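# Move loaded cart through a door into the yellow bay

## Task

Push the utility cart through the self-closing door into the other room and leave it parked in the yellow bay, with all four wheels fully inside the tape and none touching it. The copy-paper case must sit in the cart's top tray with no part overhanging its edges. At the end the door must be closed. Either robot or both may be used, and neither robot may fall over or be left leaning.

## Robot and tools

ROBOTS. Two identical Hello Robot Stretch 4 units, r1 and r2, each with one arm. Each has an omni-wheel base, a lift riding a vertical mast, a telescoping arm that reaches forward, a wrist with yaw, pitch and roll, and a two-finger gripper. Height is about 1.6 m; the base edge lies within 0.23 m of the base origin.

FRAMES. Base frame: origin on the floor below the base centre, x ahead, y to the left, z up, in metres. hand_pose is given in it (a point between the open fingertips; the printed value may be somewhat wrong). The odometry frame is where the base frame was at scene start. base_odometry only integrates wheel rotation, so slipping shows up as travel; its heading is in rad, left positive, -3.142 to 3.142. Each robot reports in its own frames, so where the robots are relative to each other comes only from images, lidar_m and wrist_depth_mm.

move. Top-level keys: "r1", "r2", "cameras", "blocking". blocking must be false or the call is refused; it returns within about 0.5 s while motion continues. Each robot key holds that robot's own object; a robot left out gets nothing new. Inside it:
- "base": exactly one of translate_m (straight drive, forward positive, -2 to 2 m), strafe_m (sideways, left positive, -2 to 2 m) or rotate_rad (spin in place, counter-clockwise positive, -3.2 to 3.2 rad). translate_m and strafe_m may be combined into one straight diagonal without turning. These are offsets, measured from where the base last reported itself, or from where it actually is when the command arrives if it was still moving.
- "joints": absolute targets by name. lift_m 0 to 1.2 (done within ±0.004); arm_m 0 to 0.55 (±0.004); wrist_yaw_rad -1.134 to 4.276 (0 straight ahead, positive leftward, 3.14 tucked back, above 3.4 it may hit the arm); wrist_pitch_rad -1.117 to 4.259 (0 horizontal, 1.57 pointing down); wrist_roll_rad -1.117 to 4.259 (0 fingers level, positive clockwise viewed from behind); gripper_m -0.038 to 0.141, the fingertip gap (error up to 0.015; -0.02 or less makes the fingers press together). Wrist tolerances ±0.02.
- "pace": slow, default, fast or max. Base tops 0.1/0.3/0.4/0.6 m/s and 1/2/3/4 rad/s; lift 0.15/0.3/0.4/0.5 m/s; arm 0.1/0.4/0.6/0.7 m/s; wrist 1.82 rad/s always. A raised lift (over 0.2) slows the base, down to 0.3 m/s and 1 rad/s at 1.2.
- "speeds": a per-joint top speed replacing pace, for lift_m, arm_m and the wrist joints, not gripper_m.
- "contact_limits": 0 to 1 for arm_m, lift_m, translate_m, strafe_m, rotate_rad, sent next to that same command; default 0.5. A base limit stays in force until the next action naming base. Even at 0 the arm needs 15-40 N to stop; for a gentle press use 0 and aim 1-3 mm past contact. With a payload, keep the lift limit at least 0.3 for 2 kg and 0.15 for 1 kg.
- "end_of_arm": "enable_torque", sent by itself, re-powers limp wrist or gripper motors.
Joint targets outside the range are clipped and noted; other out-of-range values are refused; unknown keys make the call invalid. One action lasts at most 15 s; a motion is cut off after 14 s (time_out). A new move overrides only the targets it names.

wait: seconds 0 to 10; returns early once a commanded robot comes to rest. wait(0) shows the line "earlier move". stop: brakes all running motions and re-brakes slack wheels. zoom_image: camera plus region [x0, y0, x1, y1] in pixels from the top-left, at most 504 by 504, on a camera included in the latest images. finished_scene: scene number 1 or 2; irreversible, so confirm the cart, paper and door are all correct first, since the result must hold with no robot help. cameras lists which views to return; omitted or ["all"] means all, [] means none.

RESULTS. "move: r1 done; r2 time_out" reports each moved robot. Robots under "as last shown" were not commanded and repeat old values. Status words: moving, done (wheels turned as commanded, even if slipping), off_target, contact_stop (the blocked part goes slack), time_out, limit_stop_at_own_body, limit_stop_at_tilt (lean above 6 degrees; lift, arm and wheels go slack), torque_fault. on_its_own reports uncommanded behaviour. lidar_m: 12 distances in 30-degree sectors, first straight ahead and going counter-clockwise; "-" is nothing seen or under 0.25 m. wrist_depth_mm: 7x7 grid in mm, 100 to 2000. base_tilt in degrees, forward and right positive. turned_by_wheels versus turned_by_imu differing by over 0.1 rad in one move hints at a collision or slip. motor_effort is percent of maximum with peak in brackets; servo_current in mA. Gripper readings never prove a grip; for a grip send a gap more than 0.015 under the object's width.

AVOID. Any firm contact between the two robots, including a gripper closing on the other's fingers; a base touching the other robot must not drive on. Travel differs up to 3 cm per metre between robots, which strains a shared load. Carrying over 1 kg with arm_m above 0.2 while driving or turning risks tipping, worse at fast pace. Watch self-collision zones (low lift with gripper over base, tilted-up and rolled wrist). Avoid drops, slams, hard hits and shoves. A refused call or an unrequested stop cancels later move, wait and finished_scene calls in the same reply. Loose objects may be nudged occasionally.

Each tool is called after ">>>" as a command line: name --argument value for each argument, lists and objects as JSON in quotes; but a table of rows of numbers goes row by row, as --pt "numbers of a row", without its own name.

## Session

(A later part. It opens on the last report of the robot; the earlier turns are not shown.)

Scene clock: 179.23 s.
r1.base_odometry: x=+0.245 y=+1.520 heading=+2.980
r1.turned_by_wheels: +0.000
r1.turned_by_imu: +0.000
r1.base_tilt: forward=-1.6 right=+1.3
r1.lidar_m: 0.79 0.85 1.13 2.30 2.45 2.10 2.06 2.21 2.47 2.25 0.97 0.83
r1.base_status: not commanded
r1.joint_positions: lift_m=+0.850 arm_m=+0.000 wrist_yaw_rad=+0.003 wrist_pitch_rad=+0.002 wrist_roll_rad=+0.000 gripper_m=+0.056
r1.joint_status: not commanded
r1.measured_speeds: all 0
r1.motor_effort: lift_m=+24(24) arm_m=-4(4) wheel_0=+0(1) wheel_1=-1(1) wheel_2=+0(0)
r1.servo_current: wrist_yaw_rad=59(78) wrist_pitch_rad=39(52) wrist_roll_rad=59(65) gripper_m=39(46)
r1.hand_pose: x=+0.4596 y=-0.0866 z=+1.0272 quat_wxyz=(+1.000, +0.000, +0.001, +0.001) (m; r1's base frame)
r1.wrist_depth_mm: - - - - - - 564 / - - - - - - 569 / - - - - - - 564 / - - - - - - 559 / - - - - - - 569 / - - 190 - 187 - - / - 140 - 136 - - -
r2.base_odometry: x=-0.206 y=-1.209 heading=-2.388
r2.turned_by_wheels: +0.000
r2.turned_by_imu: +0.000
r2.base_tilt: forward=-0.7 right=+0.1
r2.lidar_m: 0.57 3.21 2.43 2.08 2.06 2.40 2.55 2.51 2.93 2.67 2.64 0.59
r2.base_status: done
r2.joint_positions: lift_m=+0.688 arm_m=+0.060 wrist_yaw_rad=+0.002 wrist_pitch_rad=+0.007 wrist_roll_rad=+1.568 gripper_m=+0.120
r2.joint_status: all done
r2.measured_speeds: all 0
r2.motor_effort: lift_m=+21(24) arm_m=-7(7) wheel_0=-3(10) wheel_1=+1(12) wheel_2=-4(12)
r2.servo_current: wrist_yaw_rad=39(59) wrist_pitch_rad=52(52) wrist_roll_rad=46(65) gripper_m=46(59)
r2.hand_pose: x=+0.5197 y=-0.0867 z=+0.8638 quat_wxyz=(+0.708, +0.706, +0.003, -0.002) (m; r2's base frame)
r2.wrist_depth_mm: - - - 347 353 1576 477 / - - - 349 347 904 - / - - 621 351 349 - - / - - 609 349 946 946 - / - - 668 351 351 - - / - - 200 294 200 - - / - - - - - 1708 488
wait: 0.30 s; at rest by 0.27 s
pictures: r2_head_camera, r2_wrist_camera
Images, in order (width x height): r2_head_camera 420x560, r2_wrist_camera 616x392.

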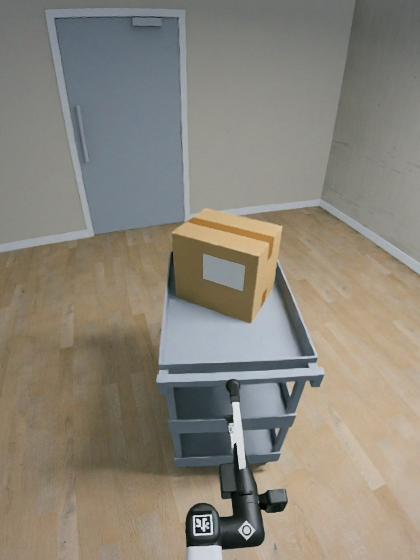

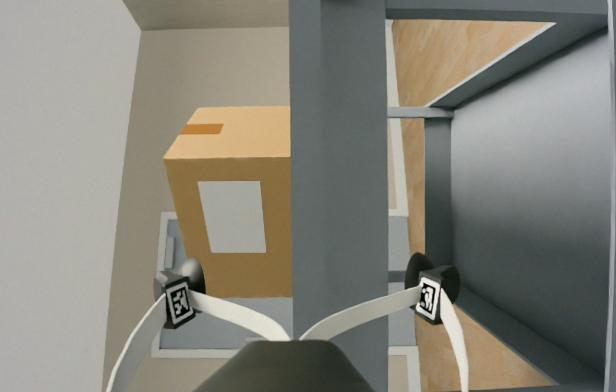

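>>> move --r2 '{"joints":{"arm_m":0.2},"contact_limits":{"arm_m":0.1}}' --blocking false --cameras '[]'

>>> wait --seconds 2 --cameras '[]'

>>> move --r2 '{"joints":{"gripper_m":-0.025}}' --blocking false --cameras '["r2_wrist_camera"]'

>>> wait --seconds 2 --cameras '["r2_head_camera","r2_wrist_camera"]'

>>> zoom_image --camera "r2_head_camera" --region '[140, 230, 340, 480]'

Scene clock: 189.97 s.
move: r2 moving
r1: as last shown
r1.lidar_m: 0.79 0.83 1.13 2.29 2.47 2.09 2.04 2.21 2.46 2.26 0.96 0.82
r1.motor_effort: lift_m=+24(24) arm_m=-4(4) wheel_0=-1(1) wheel_1=-1(1) wheel_2=+0(0)
r1.servo_current: wrist_yaw_rad=39(52) wrist_pitch_rad=46(52) wrist_roll_rad=52(72) gripper_m=39(46)
r1.wrist_depth_mm: - - - - - - 564 / - - - - - - 564 / - - - - - - 564 / - - - - - - 569 / - - - - - - 564 / - - 190 - 187 - - / - 141 - 137 - - -
r2.base_odometry: x=-0.206 y=-1.209 heading=-2.388
r2.turned_by_wheels: +0.000
r2.turned_by_imu: +0.000
r2.base_tilt: forward=-0.7 right=+0.1
r2.lidar_m: 0.57 3.20 2.45 2.09 2.05 2.38 2.53 2.54 2.92 2.66 2.65 0.59
r2.base_status: not commanded
r2.joint_positions: lift_m=+0.688 arm_m=+0.111 wrist_yaw_rad=+0.002 wrist_pitch_rad=+0.007 wrist_roll_rad=+1.568 gripper_m=+0.120
r2.joint_status: arm_m moving
r2.measured_speeds: translate_m=+0.000 strafe_m=+0.000 rotate_rad=+0.000 lift_m=+0.000 arm_m=+0.195 wrist_yaw_rad=+0.000 wrist_pitch_rad=+0.000 wrist_roll_rad=+0.000
r2.motor_effort: lift_m=+21(21) arm_m=+10(12) wheel_0=-3(4) wheel_1=+1(1) wheel_2=-5(5)
r2.servo_current: wrist_yaw_rad=52(59) wrist_pitch_rad=52(59) wrist_roll_rad=39(59) gripper_m=59(59)
r2.contact_limits: arm_m 0.1
r2.hand_pose: x=+0.5700 y=-0.0867 z=+0.8638 quat_wxyz=(+0.708, +0.706, +0.003, -0.002) (m; r2's base frame)
r2.wrist_depth_mm: - - - 304 303 1661 512 / - - - 303 304 820 - / - - 585 304 306 904 - / - - 554 304 304 891 - / - - 591 306 307 - - / - - 200 248 200 - - / - - - - - 1708 -
pictures: none
No camera images: "cameras" was empty.

Scene clock: 190.93 s.
earlier move: r2 done
r1.base_odometry: x=+0.245 y=+1.520 heading=+2.980
r1.turned_by_wheels: +0.000
r1.turned_by_imu: +0.000
r1.base_tilt: forward=-1.6 right=+1.3
r1.lidar_m: 0.79 0.86 1.14 2.30 2.45 2.10 2.05 2.22 2.47 2.31 0.97 0.83
r1.base_status: not commanded
r1.joint_positions: lift_m=+0.850 arm_m=+0.000 wrist_yaw_rad=+0.003 wrist_pitch_rad=+0.002 wrist_roll_rad=+0.000 gripper_m=+0.056
r1.joint_status: not commanded
r1.measured_speeds: all 0
r1.motor_effort: lift_m=+24(24) arm_m=-4(4) wheel_0=+0(1) wheel_1=-1(1) wheel_2=+0(0)
r1.servo_current: wrist_yaw_rad=52(65) wrist_pitch_rad=39(52) wrist_roll_rad=39(72) gripper_m=46(46)
r1.hand_pose: x=+0.4596 y=-0.0866 z=+1.0272 quat_wxyz=(+1.000, +0.000, +0.001, +0.001) (m; r1's base frame)
r1.wrist_depth_mm: - - - - - - 559 / - - - - - - 559 / - - - - - - 569 / - - - - - - 564 / - - - - - - 569 / - - 190 - 187 - - / - 140 - 137 - - -
r2.base_odometry: x=-0.206 y=-1.209 heading=-2.388
r2.turned_by_wheels: +0.000
r2.turned_by_imu: +0.000
r2.base_tilt: forward=-0.7 right=+0.1
r2.lidar_m: 0.57 3.18 2.47 2.09 2.07 2.37 2.56 2.55 2.96 2.68 2.68 0.59
r2.base_status: not commanded
r2.joint_positions: lift_m=+0.688 arm_m=+0.200 wrist_yaw_rad=+0.000 wrist_pitch_rad=+0.007 wrist_roll_rad=+1.568 gripper_m=+0.120
r2.joint_status: all done
r2.measured_speeds: all 0
r2.motor_effort: lift_m=+21(21) arm_m=+8(14) wheel_0=-3(4) wheel_1=+1(1) wheel_2=-5(5)
r2.servo_current: wrist_yaw_rad=52(59) wrist_pitch_rad=46(59) wrist_roll_rad=39(59) gripper_m=52(59)
r2.contact_limits: arm_m 0.1
r2.hand_pose: x=+0.6590 y=-0.0874 z=+0.8638 quat_wxyz=(+0.708, +0.706, +0.003, -0.003) (m; r2's base frame)
r2.wrist_depth_mm: - - - 159 220 1618 492 / - - - 159 220 788 - / - 544 473 159 220 831 - / - 480 462 159 220 820 - / - - 504 160 220 809 - / - - 200 160 220 183 - / - - - - 220 1661 500
wait: 0.97 of 2 s (r2 has come to rest)
pictures: none
No camera images: "cameras" was empty.

Scene clock: 191.43 s.
move: r2 moving
r1: as last shown
r1.lidar_m: 0.78 0.83 1.11 2.31 2.45 2.08 2.04 2.21 2.46 2.29 0.97 0.81
r1.servo_current: wrist_yaw_rad=59(59) wrist_pitch_rad=46(46) wrist_roll_rad=39(59) gripper_m=46(46)
r1.wrist_depth_mm: - - - - - - 569 / - - - - - - 569 / - - - - - - 574 / - - - - - - 564 / - - - - - - 564 / - - 190 - 187 - - / - 141 - 137 - - -
r2.base_odometry: x=-0.206 y=-1.209 heading=-2.388
r2.turned_by_wheels: +0.000
r2.turned_by_imu: +0.000
r2.base_tilt: forward=-0.6 right=+0.1
r2.lidar_m: 0.57 3.21 2.46 2.08 2.08 2.35 2.55 2.54 2.95 2.67 2.65 0.60
r2.base_status: not commanded
r2.joint_positions: lift_m=+0.688 arm_m=+0.200 wrist_yaw_rad=+0.000 wrist_pitch_rad=+0.009 wrist_roll_rad=+1.568 gripper_m=+0.106
r2.joint_status: gripper_m moving
r2.measured_speeds: translate_m=+0.000 strafe_m=+0.000 rotate_rad=+0.000 lift_m=+0.000 arm_m=+0.000 wrist_yaw_rad=+0.000 wrist_pitch_rad=+0.019 wrist_roll_rad=+0.000
r2.motor_effort: lift_m=+21(21) arm_m=+8(9) wheel_0=-3(3) wheel_1=+1(1) wheel_2=-5(5)
r2.servo_current: wrist_yaw_rad=52(52) wrist_pitch_rad=46(52) wrist_roll_rad=52(52) gripper_m=137(137)
r2.contact_limits: arm_m 0.1
r2.hand_pose: x=+0.6590 y=-0.0874 z=+0.8633 quat_wxyz=(+0.708, +0.706, +0.003, -0.003) (m; r2's base frame)
r2.wrist_depth_mm: - - - 159 221 1576 - / - - - 160 220 759 - / - 544 469 159 221 - - / - 466 459 159 220 - - / - - 500 220 221 - - / - - 195 160 221 - - / - - - - - 1576 -
pictures: r2_wrist_camera
Images, in order (width x height): r2_wrist_camera 616x392.

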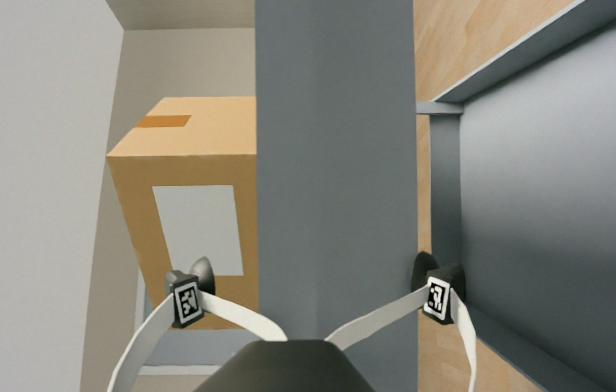

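Scene clock: 193.13 s.
earlier move: r2 done
r1.base_odometry: x=+0.245 y=+1.520 heading=+2.980
r1.turned_by_wheels: +0.000
r1.turned_by_imu: +0.000
r1.base_tilt: forward=-1.6 right=+1.2
r1.lidar_m: 0.79 0.82 1.16 2.29 2.46 2.09 2.04 2.23 2.47 2.29 0.96 0.83
r1.base_status: not commanded
r1.joint_positions: lift_m=+0.850 arm_m=+0.000 wrist_yaw_rad=+0.003 wrist_pitch_rad=+0.002 wrist_roll_rad=+0.000 gripper_m=+0.056
r1.joint_status: not commanded
r1.measured_speeds: all 0
r1.motor_effort: lift_m=+24(24) arm_m=-4(4) wheel_0=-1(1) wheel_1=-1(1) wheel_2=+0(0)
r1.servo_current: wrist_yaw_rad=59(78) wrist_pitch_rad=39(52) wrist_roll_rad=46(65) gripper_m=46(52)
r1.hand_pose: x=+0.4596 y=-0.0866 z=+1.0272 quat_wxyz=(+1.000, +0.000, +0.001, +0.001) (m; r1's base frame)
r1.wrist_depth_mm: - - - - - - 564 / - - - - - - 569 / - - - - - - 564 / - - - - - - 564 / - - - - - - 564 / - - 189 - 188 - - / - 140 - 136 - - -
r2.base_odometry: x=-0.206 y=-1.209 heading=-2.388
r2.turned_by_wheels: +0.000
r2.turned_by_imu: +0.001
r2.base_tilt: forward=-0.7 right=+0.1
r2.lidar_m: 0.60 3.21 2.44 2.08 2.07 2.38 2.53 2.54 2.92 2.67 2.65 0.62
r2.base_status: not commanded
r2.joint_positions: lift_m=+0.688 arm_m=+0.200 wrist_yaw_rad=-0.002 wrist_pitch_rad=+0.005 wrist_roll_rad=+1.568 gripper_m=-0.024
r2.joint_status: all done
r2.measured_speeds: all 0
r2.motor_effort: lift_m=+19(21) arm_m=+4(9) wheel_0=-2(4) wheel_1=+0(1) wheel_2=+0(6)
r2.servo_current: wrist_yaw_rad=52(65) wrist_pitch_rad=39(98) wrist_roll_rad=52(59) gripper_m=111(403)
r2.contact_limits: arm_m 0.1
r2.hand_pose: x=+0.6591 y=-0.0879 z=+0.8645 quat_wxyz=(+0.708, +0.706, +0.001, -0.002) (m; r2's base frame)
r2.wrist_depth_mm: - - - 167 227 1661 525 / - - - 168 228 768 - / - - 477 169 228 - - / - - 480 169 229 - - / - - 530 170 229 - - / - - 185 171 179 - - / - - - - 231 1618 492
wait: 1.70 of 2 s (r2 has come to rest)
pictures: r2_head_camera, r2_wrist_camera
Images, in order (width x height): r2_head_camera 420x560, r2_wrist_camera 616x392.

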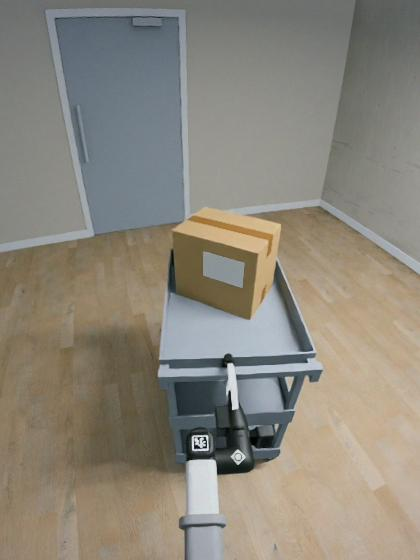

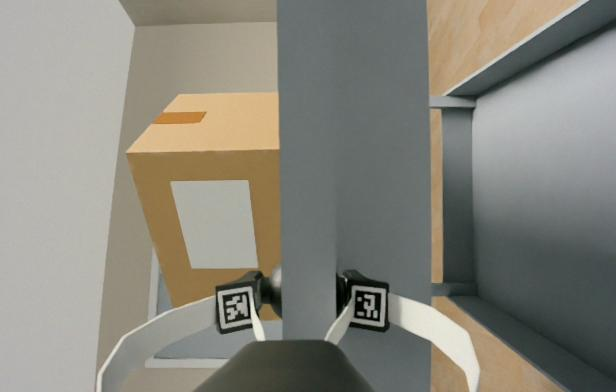

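Scaled by 2.016 from the camera's 420x560 image, which has a finer 1200x1600 frame.

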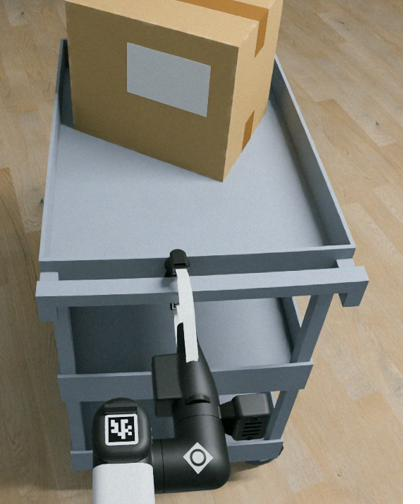

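>>> move --r2 '{"base":{"translate_m":-0.45},"pace":"slow"}' --blocking false --cameras '[]'

>>> wait --seconds 6 --cameras '["r2_head_camera","r2_wrist_camera"]'

Scene clock: 196.97 s.
move: r2 moving
r1: as last shown
r1.base_tilt: forward=-1.6 right=+1.3
r1.lidar_m: 0.77 0.85 1.14 2.30 2.45 2.08 2.03 2.20 2.48 2.29 0.98 0.82
r1.servo_current: wrist_yaw_rad=46(59) wrist_pitch_rad=46(46) wrist_roll_rad=52(65) gripper_m=46(46)
r1.wrist_depth_mm: - - - - - - 564 / - - - - - - 564 / - - - - - - 569 / - - - - - - 569 / - - - - - - 564 / - - 190 - 188 - - / - 141 - 136 - - -
r2.base_odometry: x=-0.197 y=-1.200 heading=-2.388
r2.turned_by_wheels: +0.000
r2.turned_by_imu: +0.001
r2.base_tilt: forward=-0.7 right=+0.1
r2.lidar_m: 0.58 3.22 2.43 2.07 2.07 2.37 2.54 2.54 2.93 2.66 2.68 0.62
r2.base_status: translate_m moving
r2.joint_positions: lift_m=+0.688 arm_m=+0.200 wrist_yaw_rad=+0.001 wrist_pitch_rad=+0.005 wrist_roll_rad=+1.568 gripper_m=-0.024
r2.joint_status: not commanded
r2.measured_speeds: translate_m=-0.049 strafe_m=+0.000 rotate_rad=-0.002 lift_m=+0.000 arm_m=+0.000 wrist_yaw_rad=+0.009 wrist_pitch_rad=+0.000 wrist_roll_rad=+0.000
r2.motor_effort: lift_m=+19(19) arm_m=+4(4) wheel_0=-6(8) wheel_1=-6(7) wheel_2=+12(14)
r2.servo_current: wrist_yaw_rad=33(59) wrist_pitch_rad=39(52) wrist_roll_rad=52(52) gripper_m=117(117)
r2.contact_limits: arm_m 0.1
r2.hand_pose: x=+0.6594 y=-0.0871 z=+0.8645 quat_wxyz=(+0.708, +0.706, +0.002, -0.002) (m; r2's base frame)
r2.wrist_depth_mm: - - - 167 226 1708 - / - - - 167 227 759 - / - - 462 168 229 - - / - - 480 169 229 - - / - - 535 170 230 - - / - - 185 171 178 - - / - - - - 233 1576 488
pictures: none
No camera images: "cameras" was empty.

Scene clock: 202.23 s.
earlier move: r2 done
r1.base_odometry: x=+0.245 y=+1.520 heading=+2.980
r1.turned_by_wheels: +0.000
r1.turned_by_imu: +0.000
r1.base_tilt: forward=-1.6 right=+1.3
r1.lidar_m: 0.79 0.85 1.12 2.28 2.43 2.12 2.04 2.20 2.46 2.29 0.98 0.82
r1.base_status: not commanded
r1.joint_positions: lift_m=+0.850 arm_m=+0.000 wrist_yaw_rad=+0.003 wrist_pitch_rad=+0.002 wrist_roll_rad=+0.000 gripper_m=+0.056
r1.joint_status: not commanded
r1.measured_speeds: all 0
r1.motor_effort: lift_m=+24(24) arm_m=-4(4) wheel_0=-1(1) wheel_1=-1(1) wheel_2=+0(0)
r1.servo_current: wrist_yaw_rad=65(65) wrist_pitch_rad=46(52) wrist_roll_rad=46(72) gripper_m=39(52)
r1.hand_pose: x=+0.4596 y=-0.0866 z=+1.0272 quat_wxyz=(+1.000, +0.000, +0.001, +0.001) (m; r1's base frame)
r1.wrist_depth_mm: - - - - - - 564 / - - - - - - 564 / - - - - - - 564 / - - - - - - 569 / - - - - - - 569 / - - 189 - 188 - - / - 141 - 137 - - -
r2.base_odometry: x=+0.122 y=-0.901 heading=-2.388
r2.turned_by_wheels: +0.000
r2.turned_by_imu: +0.003
r2.base_tilt: forward=-0.6 right=+0.1
r2.lidar_m: 0.58 3.60 2.26 1.94 1.92 2.27 2.14 2.11 2.43 2.80 2.78 0.60
r2.base_status: done
r2.joint_positions: lift_m=+0.688 arm_m=+0.200 wrist_yaw_rad=+0.003 wrist_pitch_rad=+0.005 wrist_roll_rad=+1.568 gripper_m=-0.024
r2.joint_status: not commanded
r2.measured_speeds: all 0
r2.motor_effort: lift_m=+19(19) arm_m=+4(4) wheel_0=+0(8) wheel_1=-3(8) wheel_2=+9(15)
r2.servo_current: wrist_yaw_rad=39(65) wrist_pitch_rad=39(52) wrist_roll_rad=39(65) gripper_m=111(124)
r2.contact_limits: arm_m 0.1
r2.hand_pose: x=+0.6595 y=-0.0866 z=+0.8645 quat_wxyz=(+0.708, +0.706, +0.003, -0.001) (m; r2's base frame)
r2.wrist_depth_mm: - - - 172 233 1661 1182 / - - - 171 231 778 - / - - 500 171 231 - - / - - 477 171 232 - - / - - 521 170 230 - - / - - 186 170 179 - - / - - - - 229 1618 500
wait: 5.27 of 6 s (r2 has come to rest)
pictures: r2_head_camera, r2_wrist_camera
Images, in order (width x height): r2_head_camera 420x560, r2_wrist_camera 616x392.

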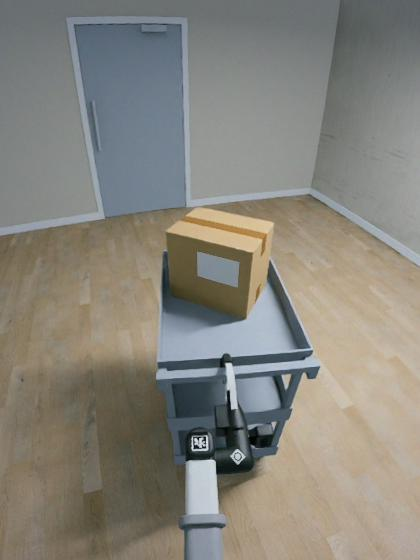

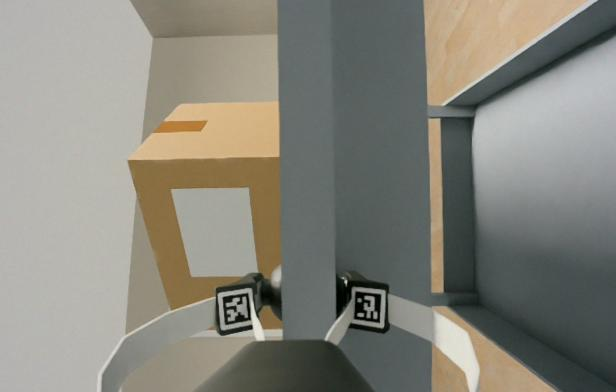

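>>> move --r1 '{"base":{"strafe_m":-0.2},"joints":{"wrist_yaw_rad":3.09,"lift_m":0.6}}' --blocking false --cameras '[]'

>>> wait --seconds 3 --cameras '[]'

>>> wait --seconds 0.3 --cameras '["r1_head_camera","r1_head_left_camera","r1_head_right_camera"]'

Scene clock: 237.07 s.
move: r1 moving
r1.base_odometry: x=+0.250 y=+1.556 heading=+2.980
r1.turned_by_wheels: +0.000
r1.turned_by_imu: -0.001
r1.base_tilt: forward=-1.6 right=+1.3
r1.lidar_m: 0.79 0.85 1.15 2.33 2.49 2.10 2.04 2.18 2.44 2.27 0.96 0.81
r1.base_status: strafe_m moving
r1.joint_positions: lift_m=+0.813 arm_m=+0.000 wrist_yaw_rad=+0.587 wrist_pitch_rad=+0.002 wrist_roll_rad=+0.000 gripper_m=+0.056
r1.joint_status: lift_m moving; wrist_yaw_rad moving
r1.measured_speeds: translate_m=+0.001 strafe_m=-0.141 rotate_rad=-0.003 lift_m=-0.146 arm_m=+0.000 wrist_yaw_rad=+1.821 wrist_pitch_rad=+0.000 wrist_roll_rad=+0.000
r1.motor_effort: lift_m=+10(23) arm_m=-4(4) wheel_0=+8(10) wheel_1=-10(10) wheel_2=+0(1)
r1.servo_current: wrist_yaw_rad=111(117) wrist_pitch_rad=39(46) wrist_roll_rad=52(59) gripper_m=52(52)
r1.hand_pose: x=+0.4595 y=+0.0868 z=+0.9902 quat_wxyz=(+0.957, +0.000, +0.001, +0.289) (m; r1's base frame)
r1.wrist_depth_mm: - - 707 - 554 500 455 / - - 715 - 549 500 455 / - - 707 - 554 504 455 / - - 715 - 544 508 459 / - - 707 - 564 508 455 / - - 190 - 187 508 455 / - 141 683 137 554 480 455
r2: as last shown
r2.turned_by_imu: +0.000
r2.base_tilt: forward=-0.7 right=+0.0
r2.lidar_m: 0.58 3.64 2.30 1.94 1.92 2.25 2.13 2.14 2.47 2.78 2.77 0.64
r2.motor_effort: lift_m=+19(19) arm_m=+4(4) wheel_0=+0(1) wheel_1=-3(3) wheel_2=+9(9)
r2.servo_current: wrist_yaw_rad=59(59) wrist_pitch_rad=39(46) wrist_roll_rad=46(59) gripper_m=111(124)
r2.contact_limits: arm_m 0.1
r2.wrist_depth_mm: - - - 171 232 1661 1160 / - - - 171 231 759 - / - - 500 171 231 - - / - - 480 171 231 - - / - - 521 171 230 - - / - - 185 170 179 - - / - - - - 229 1618 504
pictures: none
No camera images: "cameras" was empty.

Scene clock: 238.90 s.
earlier move: r1 done
r1.base_odometry: x=+0.277 y=+1.718 heading=+2.980
r1.turned_by_wheels: +0.000
r1.turned_by_imu: -0.001
r1.base_tilt: forward=-1.6 right=+1.3
r1.lidar_m: 0.78 0.81 1.10 2.49 2.66 2.12 2.07 2.22 2.27 2.22 0.95 0.77
r1.base_status: done
r1.joint_positions: lift_m=+0.601 arm_m=+0.000 wrist_yaw_rad=+3.087 wrist_pitch_rad=+0.002 wrist_roll_rad=+0.000 gripper_m=+0.056
r1.joint_status: all done
r1.measured_speeds: all 0
r1.motor_effort: lift_m=+13(23) arm_m=-4(4) wheel_0=+0(10) wheel_1=-1(11) wheel_2=+1(2)
r1.servo_current: wrist_yaw_rad=59(124) wrist_pitch_rad=46(46) wrist_roll_rad=46(65) gripper_m=39(52)
r1.hand_pose: x=-0.1123 y=+0.1030 z=+0.7781 quat_wxyz=(+0.027, -0.001, +0.000, +1.000) (m; r1's base frame)
r1.wrist_depth_mm: - 137 - - - - - / - 137 - - - - - / 111 138 210 - - - - / 128 141 - - - - - / - - - - - - - / - - 194 - 187 - - / 1921 1708 1756 154 1808 1756 1863
r2.base_odometry: x=+0.122 y=-0.901 heading=-2.388
r2.turned_by_wheels: +0.000
r2.turned_by_imu: +0.000
r2.base_tilt: forward=-0.7 right=+0.0
r2.lidar_m: 0.58 3.63 2.31 1.91 1.94 2.27 2.13 2.14 2.44 2.79 2.78 0.63
r2.base_status: not commanded
r2.joint_positions: lift_m=+0.688 arm_m=+0.200 wrist_yaw_rad=+0.003 wrist_pitch_rad=+0.005 wrist_roll_rad=+1.568 gripper_m=-0.024
r2.joint_status: not commanded
r2.measured_speeds: all 0
r2.motor_effort: lift_m=+19(19) arm_m=+4(4) wheel_0=+0(1) wheel_1=-3(3) wheel_2=+9(9)
r2.servo_current: wrist_yaw_rad=46(59) wrist_pitch_rad=46(52) wrist_roll_rad=46(65) gripper_m=117(124)
r2.contact_limits: arm_m 0.1
r2.hand_pose: x=+0.6595 y=-0.0866 z=+0.8645 quat_wxyz=(+0.708, +0.706, +0.003, -0.001) (m; r2's base frame)
r2.wrist_depth_mm: - - - 172 232 1661 1160 / - - - 172 232 768 - / - - 496 172 231 - - / - - 477 171 231 - - / - - 521 170 230 - - / - - 186 170 178 - - / - - - - 230 1576 504
wait: 1.83 of 3 s (r1 has come to rest)
pictures: none
No camera images: "cameras" was empty.

Scene clock: 239.20 s.
r1.base_odometry: x=+0.277 y=+1.718 heading=+2.980
r1.turned_by_wheels: +0.000
r1.turned_by_imu: +0.000
r1.base_tilt: forward=-1.6 right=+1.3
r1.lidar_m: 0.77 0.84 1.13 2.49 2.65 2.13 2.06 2.22 2.25 2.21 0.99 0.79
r1.base_status: done
r1.joint_positions: lift_m=+0.601 arm_m=+0.000 wrist_yaw_rad=+3.087 wrist_pitch_rad=+0.002 wrist_roll_rad=+0.000 gripper_m=+0.056
r1.joint_status: all done
r1.measured_speeds: all 0
r1.motor_effort: lift_m=+13(23) arm_m=-4(4) wheel_0=+0(10) wheel_1=+0(11) wheel_2=+1(2)
r1.servo_current: wrist_yaw_rad=52(124) wrist_pitch_rad=39(46) wrist_roll_rad=39(65) gripper_m=39(52)
r1.hand_pose: x=-0.1123 y=+0.1030 z=+0.7781 quat_wxyz=(+0.027, -0.001, +0.000, +1.000) (m; r1's base frame)
r1.wrist_depth_mm: - 137 - - - - - / - 138 - - - - - / 111 138 210 - - - - / 128 141 - - - - - / - - - - - - - / - - 194 - 187 - - / 1921 1756 1708 154 1808 1708 1921
r2.base_odometry: x=+0.122 y=-0.901 heading=-2.388
r2.turned_by_wheels: +0.000
r2.turned_by_imu: +0.000
r2.base_tilt: forward=-0.7 right=+0.0
r2.lidar_m: 0.59 3.63 2.27 1.94 1.92 2.28 2.09 2.12 2.45 2.79 2.77 0.63
r2.base_status: not commanded
r2.joint_positions: lift_m=+0.688 arm_m=+0.200 wrist_yaw_rad=+0.003 wrist_pitch_rad=+0.005 wrist_roll_rad=+1.568 gripper_m=-0.024
r2.joint_status: not commanded
r2.measured_speeds: all 0
r2.motor_effort: lift_m=+19(19) arm_m=+4(4) wheel_0=+0(1) wheel_1=-3(3) wheel_2=+9(9)
r2.servo_current: wrist_yaw_rad=46(59) wrist_pitch_rad=46(52) wrist_roll_rad=46(65) gripper_m=111(124)
r2.contact_limits: arm_m 0.1
r2.hand_pose: x=+0.6595 y=-0.0866 z=+0.8645 quat_wxyz=(+0.708, +0.706, +0.003, -0.001) (m; r2's base frame)
r2.wrist_depth_mm: - - - 172 231 1708 1182 / - - - 172 231 778 - / - - 496 171 231 - - / - - 477 171 231 - - / - - 521 170 230 - - / - - 186 171 179 - - / - - - - 230 1661 500
wait: 0.30 s; at rest by 0.27 s
pictures: r1_head_camera, r1_head_left_camera, r1_head_right_camera
Images, in order (width x height): r1_head_camera 420x560, r1_head_left_camera 420x672, r1_head_right_camera 420x672.

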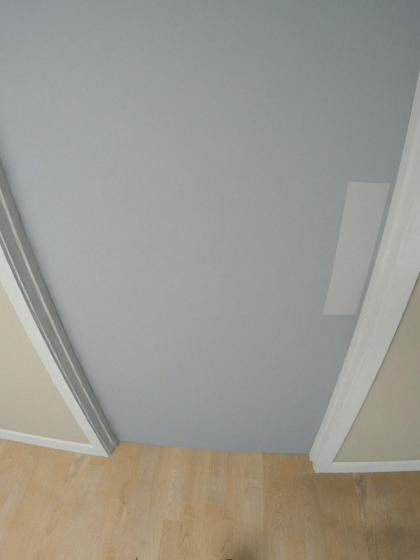

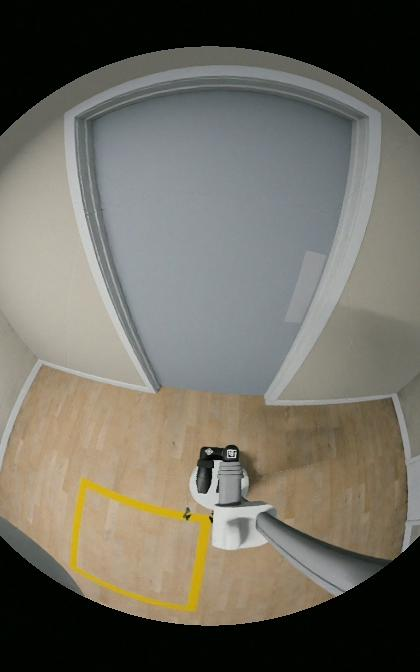

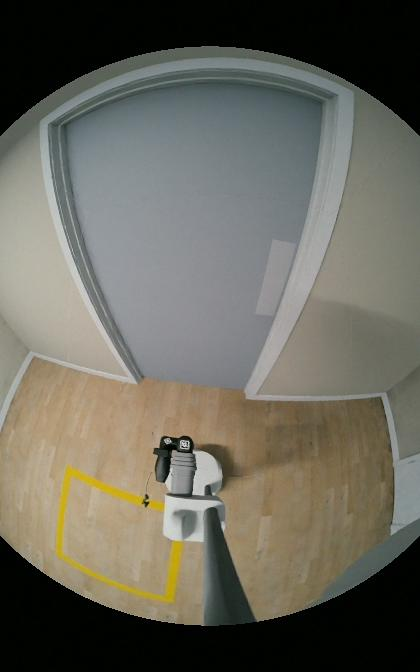

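>>> move --r1 '{"base":{"translate_m":0.55,"strafe_m":-0.06},"pace":"slow"}' --blocking false --cameras '[]'

>>> wait --seconds 7 --cameras '["r1_head_left_camera","r1_head_right_camera"]'

>>> move --r1 '{"base":{"translate_m":0.45},"pace":"slow","contact_limits":{"translate_m":0.9}}' --blocking false --cameras '[]'

>>> wait --seconds 6 --cameras '["r1_head_left_camera","r1_head_right_camera","r2_head_camera"]'

Scene clock: 248.93 s.
move: r1 moving
r1.base_odometry: x=+0.265 y=+1.721 heading=+2.981
r1.turned_by_wheels: +0.000
r1.turned_by_imu: +0.000
r1.base_tilt: forward=-1.6 right=+1.3
r1.lidar_m: 0.76 0.82 1.09 2.49 2.64 2.13 2.08 2.22 2.25 2.21 0.94 0.77
r1.base_status: translate_m moving; strafe_m moving
r1.joint_positions: lift_m=+0.601 arm_m=+0.000 wrist_yaw_rad=+3.087 wrist_pitch_rad=+0.002 wrist_roll_rad=+0.000 gripper_m=+0.056
r1.joint_status: not commanded
r1.measured_speeds: translate_m=+0.049 strafe_m=-0.006 rotate_rad=+0.001 lift_m=+0.000 arm_m=+0.000 wrist_yaw_rad=+0.000 wrist_pitch_rad=+0.000 wrist_roll_rad=+0.000
r1.motor_effort: lift_m=+12(13) arm_m=-4(4) wheel_0=+6(7) wheel_1=+2(6) wheel_2=-6(7)
r1.servo_current: wrist_yaw_rad=39(65) wrist_pitch_rad=46(46) wrist_roll_rad=39(59) gripper_m=39(46)
r1.hand_pose: x=-0.1123 y=+0.1030 z=+0.7781 quat_wxyz=(+0.027, -0.001, +0.000, +1.000) (m; r1's base frame)
r1.wrist_depth_mm: - 137 - - - - - / - 137 - - - - - / 111 138 210 - - - - / 128 142 - - - - - / - - - - - - - / - - 193 - 187 - - / 1983 1708 1756 153 1863 1661 1863
r2: as last shown
r2.lidar_m: 0.56 3.61 2.30 1.94 1.92 2.28 2.14 2.11 2.46 2.76 2.79 0.63
r2.servo_current: wrist_yaw_rad=46(59) wrist_pitch_rad=46(46) wrist_roll_rad=46(59) gripper_m=111(117)
r2.contact_limits: arm_m 0.1
r2.wrist_depth_mm: - - - 172 233 1661 1182 / - - - 172 231 768 - / - - 500 171 231 - - / - - 480 171 230 - - / - - 521 170 230 - - / - - 186 170 179 - - / - - - - 230 1618 500
pictures: none
No camera images: "cameras" was empty.

Scene clock: 255.23 s.
earlier move: r1 done
r1.base_odometry: x=-0.256 y=+1.865 heading=+2.980
r1.turned_by_wheels: +0.000
r1.turned_by_imu: -0.001
r1.base_tilt: forward=-1.6 right=+1.2
r1.lidar_m: 0.25 0.25 0.38 0.98 2.68 2.66 2.61 2.80 2.26 0.58 0.34 0.25
r1.base_status: done
r1.joint_positions: lift_m=+0.601 arm_m=+0.000 wrist_yaw_rad=+3.087 wrist_pitch_rad=+0.002 wrist_roll_rad=+0.000 gripper_m=+0.056
r1.joint_status: not commanded
r1.measured_speeds: all 0
r1.motor_effort: lift_m=+13(13) arm_m=-4(4) wheel_0=+3(7) wheel_1=+2(7) wheel_2=-1(8)
r1.servo_current: wrist_yaw_rad=46(72) wrist_pitch_rad=39(52) wrist_roll_rad=33(65) gripper_m=46(52)
r1.hand_pose: x=-0.1123 y=+0.1030 z=+0.7781 quat_wxyz=(+0.027, -0.001, +0.000, +1.000) (m; r1's base frame)
r1.wrist_depth_mm: - 137 - - - - - / - 137 - - - - - / 111 137 211 - - - - / 128 141 - - - - - / - - - - - - - / - - 194 - 188 - - / 1983 1708 1708 153 1863 1756 1863
r2.base_odometry: x=+0.122 y=-0.901 heading=-2.388
r2.turned_by_wheels: +0.000
r2.turned_by_imu: +0.001
r2.base_tilt: forward=-0.7 right=+0.1
r2.lidar_m: 0.58 3.63 2.30 1.93 1.91 2.28 2.12 2.11 2.46 2.80 2.79 0.63
r2.base_status: not commanded
r2.joint_positions: lift_m=+0.688 arm_m=+0.200 wrist_yaw_rad=+0.003 wrist_pitch_rad=+0.005 wrist_roll_rad=+1.568 gripper_m=-0.024
r2.joint_status: not commanded
r2.measured_speeds: all 0
r2.motor_effort: lift_m=+19(20) arm_m=+4(4) wheel_0=+0(1) wheel_1=-3(3) wheel_2=+9(9)
r2.servo_current: wrist_yaw_rad=52(65) wrist_pitch_rad=46(52) wrist_roll_rad=52(59) gripper_m=111(124)
r2.contact_limits: arm_m 0.1
r2.hand_pose: x=+0.6595 y=-0.0866 z=+0.8645 quat_wxyz=(+0.708, +0.706, +0.003, -0.001) (m; r2's base frame)
r2.wrist_depth_mm: - - - 172 231 1661 1160 / - - - 171 232 759 - / - - 500 171 231 - - / - - 477 171 231 - - / - - 525 171 230 - - / - - 186 171 178 - - / - - - - 229 1618 504
wait: 6.30 of 7 s (r1 has come to rest)
pictures: r1_head_left_camera, r1_head_right_camera
Images, in order (width x height): r1_head_left_camera 420x672, r1_head_right_camera 420x672.

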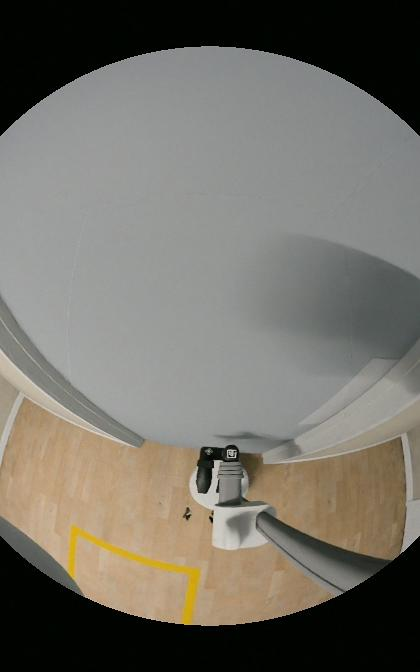

